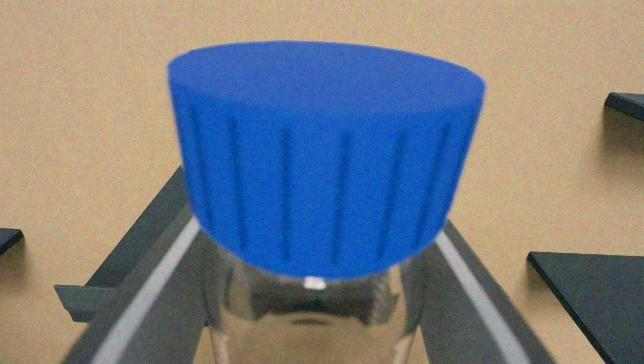

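Emit:
move(target={"side": "right", "x": 0.195, "y": -0.25, "z": 1.33, "quat_wxyz": [0.5, -0.5, -0.5, 0.5]}, min_time_s=0.8)

Emit:
move(target={"side": "right", "x": 0.20, "y": -0.38, "z": 1.27, "quat_wxyz": [0.5, -0.5, -0.5, 0.5]}, min_time_s=0.8, cameras=["head_camera", "right_wrist_camera"])

Emit:
move(target={"side": "right", "x": 0.268, "y": -0.398, "z": 1.268, "quat_wxyz": [0.5, -0.5, -0.5, 0.5]}, min_time_s=0.6)

Emit:
move(target={"side": "right", "x": 0.332, "y": -0.40, "z": 1.265, "quat_wxyz": [0.5, -0.5, -0.5, 0.5]}, min_time_s=0.6, cameras=["head_camera", "right_wrist_camera"])

Scene clock: 138.97 s.
Joint torques (N m): left_arm=[-8.09 12.37 7.99 -7.34 -0.48 -2 0.36] | right_arm=[-12.2 -3.59 0.32 -4.32 -0.01 -2.23 -0.23]
External joint torques (N m): left_arm=[-0.42 1.17 -0.09 -0.51 -0.15 -0.19 0.35] | right_arm=[-0.3 0.09 0.12 0.21 0.07 -0.26 -0.22]
Wrist force (N): left_arm=[1.4 -4.2 1.1] | right_arm=[2.6 6.4 0.2]
Wrist torque (N m): left_arm=[0.08 0.17 -0.08] | right_arm=[-0.28 0.07 -0.23]
Wrist force, peak (N): left_arm=[1.9 -4.6 1.3] | right_arm=[2.0 8.7 -0.2]
move: done
base_odometry: x=+3.376 y=+0.481 heading=+0.186
lidar_m: 0.45 0.47 0.65 1.33 2.11 3.08 5.39 3.02 2.42 1.74 0.64 0.47
base_status: not commanded
joint_positions: torso_squat_rad=+0.350 torso_shift_rad=+0.000 torso_pitch_rad=+0.000 torso_yaw_rad=+0.000 left_shoulder_pitch_rad=+0.220 left_shoulder_roll_rad=+0.764 left_shoulder_yaw_rad=+0.279 left_elbow_rad=-2.250 left_forearm_roll_rad=+0.390 left_wrist_pitch_rad=+0.507 left_hand_roll_rad=-1.104 left_gripper_m=+0.100 right_shoulder_pitch_rad=-0.389 right_shoulder_roll_rad=-0.072 right_shoulder_yaw_rad=-0.312 right_elbow_rad=-2.617 right_forearm_roll_rad=-0.218 right_wrist_pitch_rad=+1.433 right_hand_roll_rad=+1.626 right_gripper_m=+0.055 head_pan_rad=-0.450 head_tilt_rad=+0.350
joint_status: all done
wheel_motors_off: 0
motor_effort: left_wheel=-10(11) right_wheel=+5(6)
chest: x=-0.2280 y=-0.0002 z=+1.2475 quat_wxyz=(+1.000, +0.000, +0.000, +0.000) (m; base frame)
left_hand: x=+0.2151 y=+0.3830 z=+1.2280 quat_wxyz=(+0.500, +0.500, -0.500, -0.500) (m; base frame)
right_hand: x=+0.1978 y=-0.2505 z=+1.3299 quat_wxyz=(+0.493, -0.492, -0.507, +0.508) (m; base frame)
right_hand_status: reached (checked arc, as near as the solve gets, planned for 1.0 s): 3 mm and 1.7 deg off.
pictures: none

Scene clock: 140.47 s.
Joint torques (N m): left_arm=[-7.99 12.08 7.75 -7.24 -0.43 -1.95 0.49] | right_arm=[-9.94 -9.65 -0.67 -7.51 -0.45 -1.78 -0.12]
External joint torques (N m): left_arm=[-0.32 0.88 -0.33 -0.41 -0.1 -0.14 0.48] | right_arm=[-0.39 -0.93 0.59 -0.34 -0.06 0.12 -0.11]
Wrist force (N): left_arm=[1.5 -4.5 1.3] | right_arm=[2.9 6.3 0.5]
Wrist torque (N m): left_arm=[0.12 0.17 -0.07] | right_arm=[-0.22 0.02 -0.27]
Wrist force, peak (N): left_arm=[1.6 -4.5 1.5] | right_arm=[3.8 6.7 -1.0]
move: done
base_odometry: x=+3.376 y=+0.481 heading=+0.186
lidar_m: 0.45 0.48 0.65 1.32 2.12 3.08 5.39 3.01 2.43 1.74 0.64 0.47
base_status: not commanded
joint_positions: torso_squat_rad=+0.350 torso_shift_rad=+0.000 torso_pitch_rad=+0.000 torso_yaw_rad=+0.000 left_shoulder_pitch_rad=+0.220 left_shoulder_roll_rad=+0.764 left_shoulder_yaw_rad=+0.279 left_elbow_rad=-2.250 left_forearm_roll_rad=+0.390 left_wrist_pitch_rad=+0.507 left_hand_roll_rad=-1.104 left_gripper_m=+0.100 right_shoulder_pitch_rad=-0.126 right_shoulder_roll_rad=-0.228 right_shoulder_yaw_rad=-0.674 right_elbow_rad=-2.362 right_forearm_roll_rad=-0.752 right_wrist_pitch_rad=+1.090 right_hand_roll_rad=+1.849 right_gripper_m=+0.055 head_pan_rad=-0.450 head_tilt_rad=+0.350
joint_status: all done
wheel_motors_off: 0
motor_effort: left_wheel=-10(11) right_wheel=+5(6)
chest: x=-0.2280 y=-0.0003 z=+1.2475 quat_wxyz=(+1.000, +0.000, +0.000, +0.000) (m; base frame)
left_hand: x=+0.2151 y=+0.3830 z=+1.2281 quat_wxyz=(+0.500, +0.500, -0.500, -0.500) (m; base frame)
right_hand: x=+0.1999 y=-0.3801 z=+1.2699 quat_wxyz=(+0.501, -0.500, -0.500, +0.500) (m; base frame)
right_hand_status: reached (checked arc, planned for 0.8 s): 0 mm and 0.1 deg off.
pictures: head_camera, right_wrist_camera
camera_calibration:
head_camera: T_world_to_cam=[[-0.459837, -0.887686, 0.0237549, -0.124701], [-0.284043, 0.121689, -0.951058, 1.3767], [0.84135, -0.444079, -0.308098, 0.562207], [0, 0, 0, 1]] pos_world=[-0.139314, -0.0285588, 1.48549]
right_wrist_camera: T_world_to_cam=[[-0.0183465, -0.998551, 0.0505892, -0.444953], [-0.497114, -0.0347903, -0.866988, 1.21419], [0.867491, -0.0410548, -0.495755, 0.512656], [0, 0, 0, 1]] pos_world=[0.150704, -0.381019, 1.32935]

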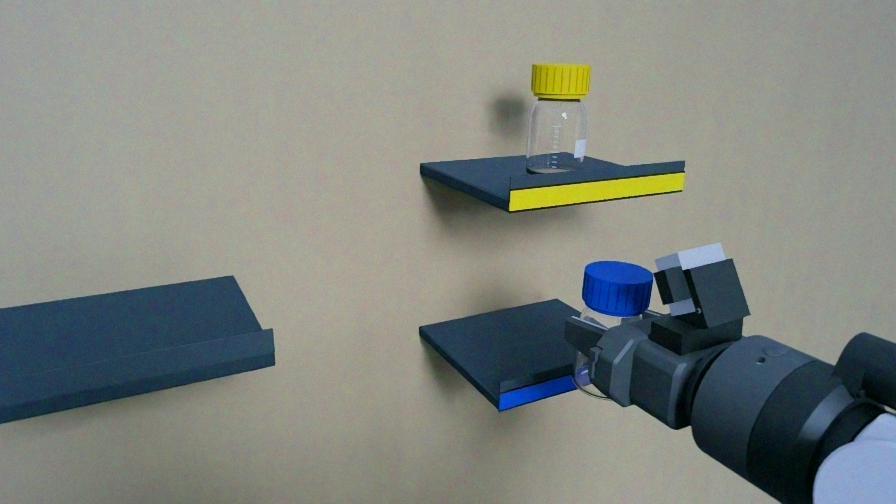

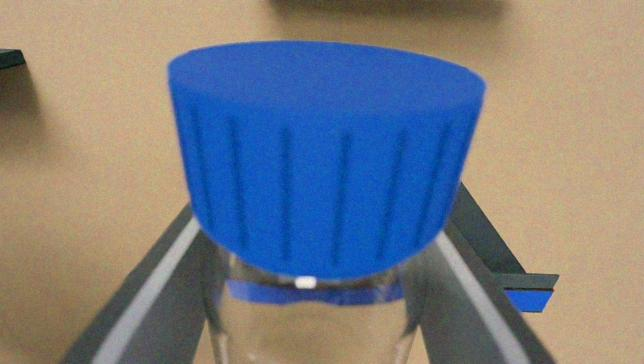

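Scene clock: 141.43 s.
Joint torques (N m): left_arm=[-7.98 12.04 7.92 -7.07 -0.47 -1.91 0.45] | right_arm=[-13.41 -12 0.33 -8.24 -0.53 -1.83 -0.18]
External joint torques (N m): left_arm=[-0.3 0.85 -0.16 -0.25 -0.14 -0.1 0.43] | right_arm=[-0.19 -1.7 1.38 -0.2 -0.06 0.02 -0.17]
Wrist force (N): left_arm=[1.5 -4.3 1.6] | right_arm=[3.1 6.6 1.1]
Wrist torque (N m): left_arm=[0.11 0.16 -0.08] | right_arm=[-0.26 0.03 -0.31]
Wrist force, peak (N): left_arm=[1.1 -4.6 1.5] | right_arm=[2.3 8.5 0.8]
move: done
base_odometry: x=+3.376 y=+0.481 heading=+0.186
lidar_m: 0.45 0.47 0.65 1.32 2.12 3.07 5.39 3.02 2.42 1.74 0.64 0.47
base_status: not commanded
joint_positions: torso_squat_rad=+0.350 torso_shift_rad=+0.000 torso_pitch_rad=+0.000 torso_yaw_rad=+0.000 left_shoulder_pitch_rad=+0.220 left_shoulder_roll_rad=+0.764 left_shoulder_yaw_rad=+0.279 left_elbow_rad=-2.250 left_forearm_roll_rad=+0.390 left_wrist_pitch_rad=+0.507 left_hand_roll_rad=-1.104 left_gripper_m=+0.100 right_shoulder_pitch_rad=-0.300 right_shoulder_roll_rad=-0.286 right_shoulder_yaw_rad=-0.626 right_elbow_rad=-2.072 right_forearm_roll_rad=-0.708 right_wrist_pitch_rad=+0.992 right_hand_roll_rad=+1.927 right_gripper_m=+0.055 head_pan_rad=-0.450 head_tilt_rad=+0.350
joint_status: all done
wheel_motors_off: 0
motor_effort: left_wheel=-10(11) right_wheel=+5(6)
chest: x=-0.2280 y=-0.0003 z=+1.2475 quat_wxyz=(+1.000, +0.000, +0.000, +0.000) (m; base frame)
left_hand: x=+0.2151 y=+0.3829 z=+1.2281 quat_wxyz=(+0.500, +0.500, -0.500, -0.500) (m; base frame)
right_hand: x=+0.2680 y=-0.3981 z=+1.2678 quat_wxyz=(+0.500, -0.500, -0.500, +0.500) (m; base frame)
right_hand_status: reached (checked arc, planned for 0.6 s): 0 mm and 0.0 deg off.
pictures: none

Scene clock: 142.37 s.
Joint torques (N m): left_arm=[-7.7 12.27 7.67 -7.09 -0.34 -1.91 0.24] | right_arm=[-17.18 -12.93 1.22 -8.64 -0.78 -2.01 0.08]
External joint torques (N m): left_arm=[-0.03 1.08 -0.41 -0.27 -0.01 -0.1 0.23] | right_arm=[-0.6 -1.89 1.89 0.2 -0.28 -0.22 0.08]
Wrist force (N): left_arm=[1.5 -4.2 1.4] | right_arm=[3.4 6.2 0.1]
Wrist torque (N m): left_arm=[0.08 0.16 -0.09] | right_arm=[-0.28 0.10 -0.29]
Wrist force, peak (N): left_arm=[1.3 -4.6 1.3] | right_arm=[2.4 8.0 1.8]
move: done
base_odometry: x=+3.376 y=+0.481 heading=+0.186
lidar_m: 0.45 0.47 0.65 1.32 2.12 3.07 5.39 3.01 2.42 1.74 0.65 0.47
base_status: not commanded
joint_positions: torso_squat_rad=+0.350 torso_shift_rad=+0.000 torso_pitch_rad=+0.000 torso_yaw_rad=+0.000 left_shoulder_pitch_rad=+0.220 left_shoulder_roll_rad=+0.764 left_shoulder_yaw_rad=+0.279 left_elbow_rad=-2.250 left_forearm_roll_rad=+0.390 left_wrist_pitch_rad=+0.507 left_hand_roll_rad=-1.104 left_gripper_m=+0.100 right_shoulder_pitch_rad=-0.463 right_shoulder_roll_rad=-0.313 right_shoulder_yaw_rad=-0.576 right_elbow_rad=-1.796 right_forearm_roll_rad=-0.664 right_wrist_pitch_rad=+0.876 right_hand_roll_rad=+1.999 right_gripper_m=+0.055 head_pan_rad=-0.450 head_tilt_rad=+0.350
joint_status: all done
wheel_motors_off: 0
motor_effort: left_wheel=-10(11) right_wheel=+5(5)
chest: x=-0.2280 y=-0.0003 z=+1.2475 quat_wxyz=(+1.000, +0.000, +0.000, +0.000) (m; base frame)
left_hand: x=+0.2151 y=+0.3830 z=+1.2280 quat_wxyz=(+0.500, +0.500, -0.500, -0.500) (m; base frame)
right_hand: x=+0.3320 y=-0.4001 z=+1.2648 quat_wxyz=(+0.500, -0.500, -0.500, +0.500) (m; base frame)
right_hand_status: reached (checked arc, planned for 0.6 s): 0 mm and 0.0 deg off.
pictures: head_camera, right_wrist_camera
camera_calibration:
head_camera: T_world_to_cam=[[-0.459823, -0.887691, 0.0237993, -0.124719], [-0.284065, 0.121647, -0.951057, 1.37672], [0.84135, -0.444079, -0.308098, 0.562124], [0, 0, 0, 1]] pos_world=[-0.139214, -0.0285587, 1.48549]
right_wrist_camera: T_world_to_cam=[[-0.0170462, -0.998548, 0.0510944, -0.463278], [-0.496667, -0.0358948, -0.867199, 1.27441], [0.867774, -0.0401593, -0.495334, 0.394516], [0, 0, 0, 1]] pos_world=[0.282708, -0.401017, 1.32425]

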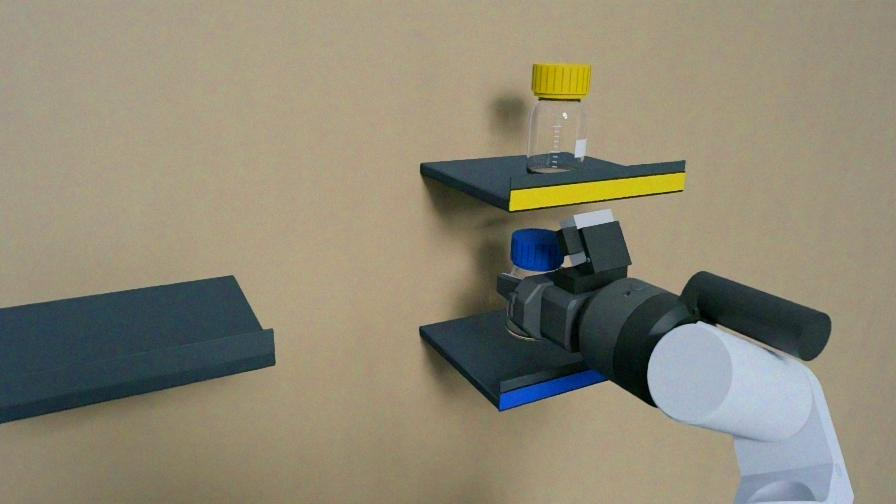

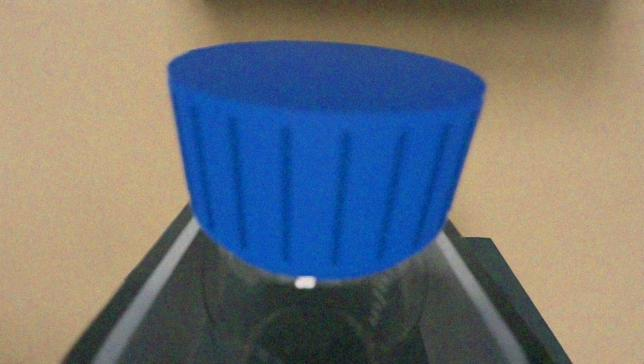

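Emit:
move(target={"side": "right", "x": 0.332, "y": -0.40, "z": 1.241, "quat_wxyz": [0.5, -0.5, -0.5, 0.5]}, min_time_s=0.5)

Emit:
move(target={"side": "right", "x": 0.332, "y": -0.40, "z": 1.237, "quat_wxyz": [0.5, -0.5, -0.5, 0.5]}, min_time_s=0.3)

Scene clock: 143.53 s.
Joint torques (N m): left_arm=[-8.04 11.91 7.69 -7.02 -0.45 -1.99 0.44] | right_arm=[-15.94 -11.75 1.6 -8.79 -0.85 -2.07 0.02]
External joint torques (N m): left_arm=[-0.36 0.72 -0.39 -0.2 -0.12 -0.18 0.43] | right_arm=[0.27 -0.98 2.3 0.38 -0.32 -0.32 0.02]
Wrist force (N): left_arm=[1.6 -4.3 1.4] | right_arm=[2.5 6.5 0.8]
Wrist torque (N m): left_arm=[0.08 0.18 -0.08] | right_arm=[-0.27 -0.01 -0.32]
Wrist force, peak (N): left_arm=[1.5 -4.4 1.2] | right_arm=[3.1 7.2 1.1]
move: done
base_odometry: x=+3.376 y=+0.481 heading=+0.186
lidar_m: 0.44 0.47 0.65 1.32 2.12 3.08 5.39 3.01 2.42 1.74 0.64 0.47
base_status: not commanded
joint_positions: torso_squat_rad=+0.350 torso_shift_rad=+0.000 torso_pitch_rad=+0.000 torso_yaw_rad=+0.000 left_shoulder_pitch_rad=+0.220 left_shoulder_roll_rad=+0.764 left_shoulder_yaw_rad=+0.279 left_elbow_rad=-2.250 left_forearm_roll_rad=+0.390 left_wrist_pitch_rad=+0.507 left_hand_roll_rad=-1.104 left_gripper_m=+0.100 right_shoulder_pitch_rad=-0.420 right_shoulder_roll_rad=-0.288 right_shoulder_yaw_rad=-0.569 right_elbow_rad=-1.776 right_forearm_roll_rad=-0.693 right_wrist_pitch_rad=+0.820 right_hand_roll_rad=+2.045 right_gripper_m=+0.055 head_pan_rad=-0.450 head_tilt_rad=+0.350
joint_status: all done
wheel_motors_off: 0
motor_effort: left_wheel=-10(11) right_wheel=+4(6)
chest: x=-0.2280 y=-0.0003 z=+1.2475 quat_wxyz=(+1.000, +0.000, +0.000, +0.000) (m; base frame)
left_hand: x=+0.2151 y=+0.3830 z=+1.2280 quat_wxyz=(+0.500, +0.500, -0.500, -0.500) (m; base frame)
right_hand: x=+0.3314 y=-0.4005 z=+1.2411 quat_wxyz=(+0.503, -0.500, -0.498, +0.499) (m; base frame)
right_hand_status: reached (checked arc, planned for 0.5 s): 1 mm and 0.4 deg off.
pictures: none

Scene clock: 144.17 s.
Joint torques (N m): left_arm=[-8.2 11.65 7.67 -7.18 -0.43 -1.96 0.29] | right_arm=[-13.84 -11.28 1.46 -7.68 -0.73 -1.28 0.08]
External joint torques (N m): left_arm=[-0.52 0.46 -0.41 -0.36 -0.1 -0.15 0.28] | right_arm=[2.32 -0.54 2.21 1.57 -0.19 0.46 0.09]
Wrist force (N): left_arm=[1.4 -4.4 1.3] | right_arm=[2.4 2.0 1.5]
Wrist torque (N m): left_arm=[0.10 0.16 -0.08] | right_arm=[-0.21 0.07 -0.17]
Wrist force, peak (N): left_arm=[1.3 -4.4 1.4] | right_arm=[3.3 6.5 0.8]
move: done
base_odometry: x=+3.376 y=+0.481 heading=+0.186
lidar_m: 0.45 0.47 0.65 1.32 2.12 3.08 5.39 3.00 2.43 1.74 0.64 0.47
base_status: not commanded
joint_positions: torso_squat_rad=+0.350 torso_shift_rad=+0.000 torso_pitch_rad=+0.000 torso_yaw_rad=+0.000 left_shoulder_pitch_rad=+0.220 left_shoulder_roll_rad=+0.764 left_shoulder_yaw_rad=+0.279 left_elbow_rad=-2.250 left_forearm_roll_rad=+0.390 left_wrist_pitch_rad=+0.507 left_hand_roll_rad=-1.104 left_gripper_m=+0.100 right_shoulder_pitch_rad=-0.412 right_shoulder_roll_rad=-0.287 right_shoulder_yaw_rad=-0.565 right_elbow_rad=-1.767 right_forearm_roll_rad=-0.710 right_wrist_pitch_rad=+0.803 right_hand_roll_rad=+2.063 right_gripper_m=+0.055 head_pan_rad=-0.450 head_tilt_rad=+0.350
joint_status: all done
wheel_motors_off: 0
motor_effort: left_wheel=-11(11) right_wheel=+4(6)
chest: x=-0.2280 y=-0.0003 z=+1.2475 quat_wxyz=(+1.000, +0.000, +0.000, +0.000) (m; base frame)
left_hand: x=+0.2151 y=+0.3830 z=+1.2280 quat_wxyz=(+0.500, +0.500, -0.500, -0.500) (m; base frame)
right_hand: x=+0.3319 y=-0.4002 z=+1.2373 quat_wxyz=(+0.500, -0.500, -0.500, +0.500) (m; base frame)
right_hand_status: reached (checked arc, planned for 0.3 s): 0 mm and 0.1 deg off.
pictures: none

Emit:
move(joints={"right_gripper_m": 0.1})

Emit:
move(target={"side": "right", "x": 0.22, "y": -0.40, "z": 1.242, "quat_wxyz": [0.5, -0.5, -0.5, 0.5]}, min_time_s=0.8, cameras=["head_camera", "right_wrist_camera"])

Emit:
move(joints={"head_pan_rad": 0.42}, min_time_s=0.5, cameras=["head_camera", "left_wrist_camera"])

Scene clock: 145.53 s.
Joint torques (N m): left_arm=[-8.14 11.68 7.56 -7.1 -0.37 -1.88 0.33] | right_arm=[-14.59 -11.37 1.28 -8.34 -0.72 -1.37 -0.01]
External joint torques (N m): left_arm=[-0.47 0.48 -0.53 -0.27 -0.04 -0.07 0.32] | right_arm=[1.57 -0.62 2.03 0.91 -0.18 0.37 -0.01]
Wrist force (N): left_arm=[1.2 -4.3 1.1] | right_arm=[2.9 4.3 1.4]
Wrist torque (N m): left_arm=[0.09 0.14 -0.07] | right_arm=[-0.17 -0.03 -0.30]
Wrist force, peak (N): left_arm=[1.4 -4.4 1.3] | right_arm=[3.2 5.3 1.2]
move: done
base_odometry: x=+3.376 y=+0.481 heading=+0.186
lidar_m: 0.45 0.47 0.66 1.33 2.13 3.08 5.39 3.02 2.42 1.74 0.64 0.47
base_status: not commanded
joint_positions: torso_squat_rad=+0.350 torso_shift_rad=+0.000 torso_pitch_rad=+0.000 torso_yaw_rad=+0.000 left_shoulder_pitch_rad=+0.220 left_shoulder_roll_rad=+0.764 left_shoulder_yaw_rad=+0.279 left_elbow_rad=-2.250 left_forearm_roll_rad=+0.390 left_wrist_pitch_rad=+0.507 left_hand_roll_rad=-1.104 left_gripper_m=+0.100 right_shoulder_pitch_rad=-0.412 right_shoulder_roll_rad=-0.287 right_shoulder_yaw_rad=-0.565 right_elbow_rad=-1.767 right_forearm_roll_rad=-0.710 right_wrist_pitch_rad=+0.803 right_hand_roll_rad=+2.063 right_gripper_m=+0.100 head_pan_rad=-0.450 head_tilt_rad=+0.350
joint_status: all done
wheel_motors_off: 0
motor_effort: left_wheel=-11(11) right_wheel=+4(5)
chest: x=-0.2280 y=-0.0003 z=+1.2475 quat_wxyz=(+1.000, +0.000, +0.000, +0.000) (m; base frame)
left_hand: x=+0.2151 y=+0.3830 z=+1.2280 quat_wxyz=(+0.500, +0.500, -0.500, -0.500) (m; base frame)
right_hand: x=+0.3319 y=-0.4002 z=+1.2373 quat_wxyz=(+0.500, -0.500, -0.500, +0.500) (m; base frame)
pictures: none

Scene clock: 146.67 s.
Joint torques (N m): left_arm=[-7.97 12.08 7.76 -7.12 -0.48 -1.95 0.32] | right_arm=[-9.84 -9.63 -1.8 -7.17 -0.52 -1.77 -0.09]
External joint torques (N m): left_arm=[-0.3 0.88 -0.32 -0.29 -0.15 -0.14 0.3] | right_arm=[0.18 -0.13 -0.18 0.95 -0.02 0.06 -0.08]
Wrist force (N): left_arm=[1.5 -4.4 1.2] | right_arm=[2.5 3.8 0.0]
Wrist torque (N m): left_arm=[0.09 0.16 -0.09] | right_arm=[-0.16 -0.02 -0.08]
Wrist force, peak (N): left_arm=[1.6 -4.5 1.2] | right_arm=[3.2 -9.4 -1.0]
move: done
base_odometry: x=+3.376 y=+0.481 heading=+0.186
lidar_m: 0.45 0.47 0.65 1.33 2.13 3.08 5.39 3.01 2.43 1.74 0.64 0.47
base_status: not commanded
joint_positions: torso_squat_rad=+0.350 torso_shift_rad=+0.000 torso_pitch_rad=+0.000 torso_yaw_rad=+0.000 left_shoulder_pitch_rad=+0.220 left_shoulder_roll_rad=+0.764 left_shoulder_yaw_rad=+0.279 left_elbow_rad=-2.250 left_forearm_roll_rad=+0.390 left_wrist_pitch_rad=+0.507 left_hand_roll_rad=-1.104 left_gripper_m=+0.100 right_shoulder_pitch_rad=-0.108 right_shoulder_roll_rad=-0.245 right_shoulder_yaw_rad=-0.658 right_elbow_rad=-2.208 right_forearm_roll_rad=-0.821 right_wrist_pitch_rad=+0.960 right_hand_roll_rad=+1.961 right_gripper_m=+0.100 head_pan_rad=-0.450 head_tilt_rad=+0.350
joint_status: all done
wheel_motors_off: 0
motor_effort: left_wheel=-10(11) right_wheel=+5(6)
chest: x=-0.2280 y=-0.0002 z=+1.2475 quat_wxyz=(+1.000, +0.000, +0.000, +0.000) (m; base frame)
left_hand: x=+0.2151 y=+0.3830 z=+1.2281 quat_wxyz=(+0.500, +0.500, -0.500, -0.500) (m; base frame)
right_hand: x=+0.2208 y=-0.3999 z=+1.2423 quat_wxyz=(+0.500, -0.500, -0.500, +0.500) (m; base frame)
right_hand_status: reached (checked arc, planned for 0.8 s): 1 mm and 0.1 deg off.
pictures: head_camera, right_wrist_camera
camera_calibration:
head_camera: T_world_to_cam=[[-0.459811, -0.887697, 0.0238387, -0.124822], [-0.284084, 0.12161, -0.951056, 1.37668], [0.84135, -0.444078, -0.308098, 0.562208], [0, 0, 0, 1]] pos_world=[-0.139314, -0.0285586, 1.48549]
right_wrist_camera: T_world_to_cam=[[-0.0167976, -0.998477, 0.0525567, -0.465737], [-0.496619, -0.0372902, -0.867167, 1.19903], [0.867806, -0.0406669, -0.495236, 0.479405], [0, 0, 0, 1]] pos_world=[0.171609, -0.400819, 1.30166]

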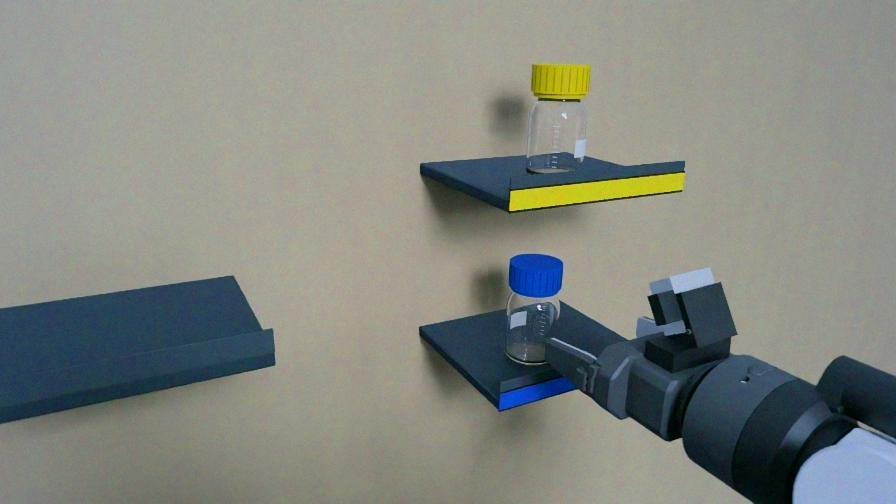

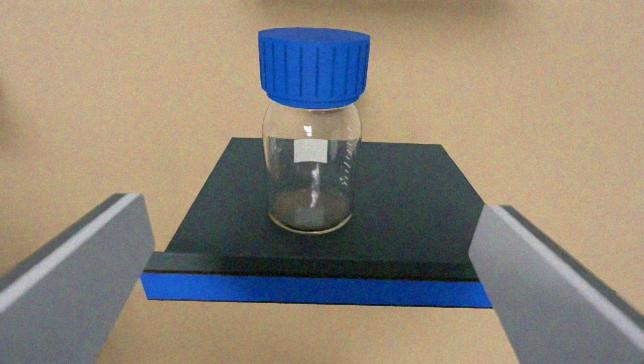

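Scene clock: 147.47 s.
Joint torques (N m): left_arm=[-8.03 11.85 7.7 -7.19 -0.43 -1.99 0.44] | right_arm=[-9.95 -9.48 -2.48 -7.59 -0.54 -1.62 -0.13]
External joint torques (N m): left_arm=[-0.35 0.66 -0.38 -0.37 -0.1 -0.18 0.43] | right_arm=[0.07 0.01 -0.86 0.53 -0.04 0.21 -0.12]
Wrist force (N): left_arm=[1.3 -4.2 1.2] | right_arm=[3.2 4.7 0.9]
Wrist torque (N m): left_arm=[0.08 0.16 -0.09] | right_arm=[-0.21 0.08 -0.09]
Wrist force, peak (N): left_arm=[1.4 -4.5 1.4] | right_arm=[3.3 5.5 0.1]
move: done
base_odometry: x=+3.376 y=+0.481 heading=+0.186
lidar_m: 0.45 0.47 0.65 1.32 2.12 3.08 5.39 3.01 2.42 1.74 0.65 0.47
base_status: not commanded
joint_positions: torso_squat_rad=+0.350 torso_shift_rad=+0.000 torso_pitch_rad=+0.000 torso_yaw_rad=+0.000 left_shoulder_pitch_rad=+0.220 left_shoulder_roll_rad=+0.764 left_shoulder_yaw_rad=+0.279 left_elbow_rad=-2.250 left_forearm_roll_rad=+0.390 left_wrist_pitch_rad=+0.507 left_hand_roll_rad=-1.104 left_gripper_m=+0.100 right_shoulder_pitch_rad=-0.108 right_shoulder_roll_rad=-0.245 right_shoulder_yaw_rad=-0.658 right_elbow_rad=-2.208 right_forearm_roll_rad=-0.821 right_wrist_pitch_rad=+0.960 right_hand_roll_rad=+1.961 right_gripper_m=+0.100 head_pan_rad=+0.420 head_tilt_rad=+0.350
joint_status: all done
wheel_motors_off: 0
motor_effort: left_wheel=-10(11) right_wheel=+4(6)
chest: x=-0.2280 y=-0.0002 z=+1.2475 quat_wxyz=(+1.000, +0.000, +0.000, +0.000) (m; base frame)
left_hand: x=+0.2151 y=+0.3830 z=+1.2281 quat_wxyz=(+0.500, +0.500, -0.500, -0.500) (m; base frame)
right_hand: x=+0.2208 y=-0.3999 z=+1.2423 quat_wxyz=(+0.500, -0.500, -0.500, +0.500) (m; base frame)
pictures: head_camera, left_wrist_camera
camera_calibration:
head_camera: T_world_to_cam=[[0.381979, -0.923864, 0.0238359, 0.0486736], [-0.275498, -0.13845, -0.95128, 1.37871], [0.882153, 0.356802, -0.307407, 0.569975], [0, 0, 0, 1]] pos_world=[-0.141566, 0.0324819, 1.48559]
left_wrist_camera: T_world_to_cam=[[-0.0360275, -0.999337, -0.00530324, 0.39591], [-0.46676, 0.0215192, -0.884122, 1.20515], [0.88365, -0.0293774, -0.467225, 0.46924], [0, 0, 0, 1]] pos_world=[0.162136, 0.383498, 1.28684]

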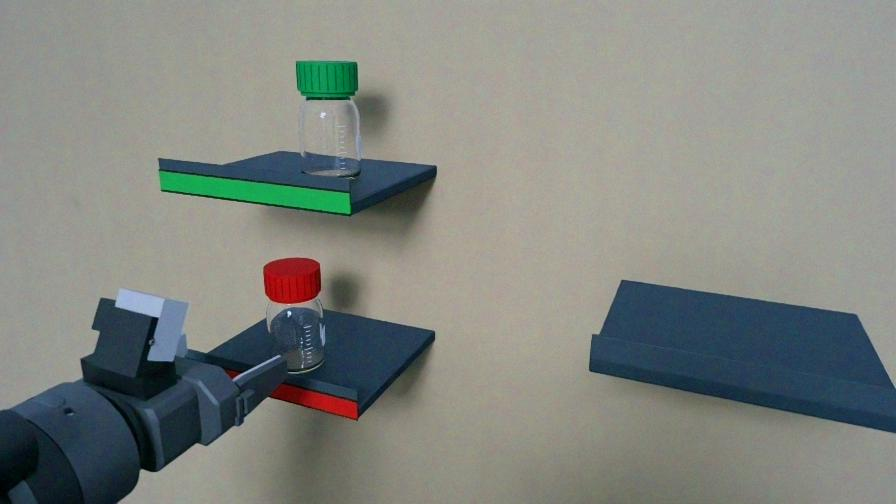

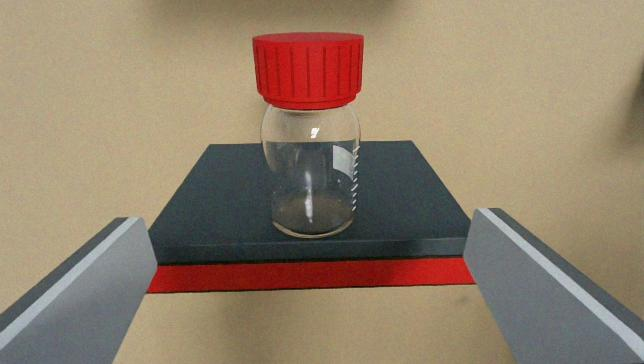

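Emit:
finished_scene(scene=2)

The scene is finished: the task was done.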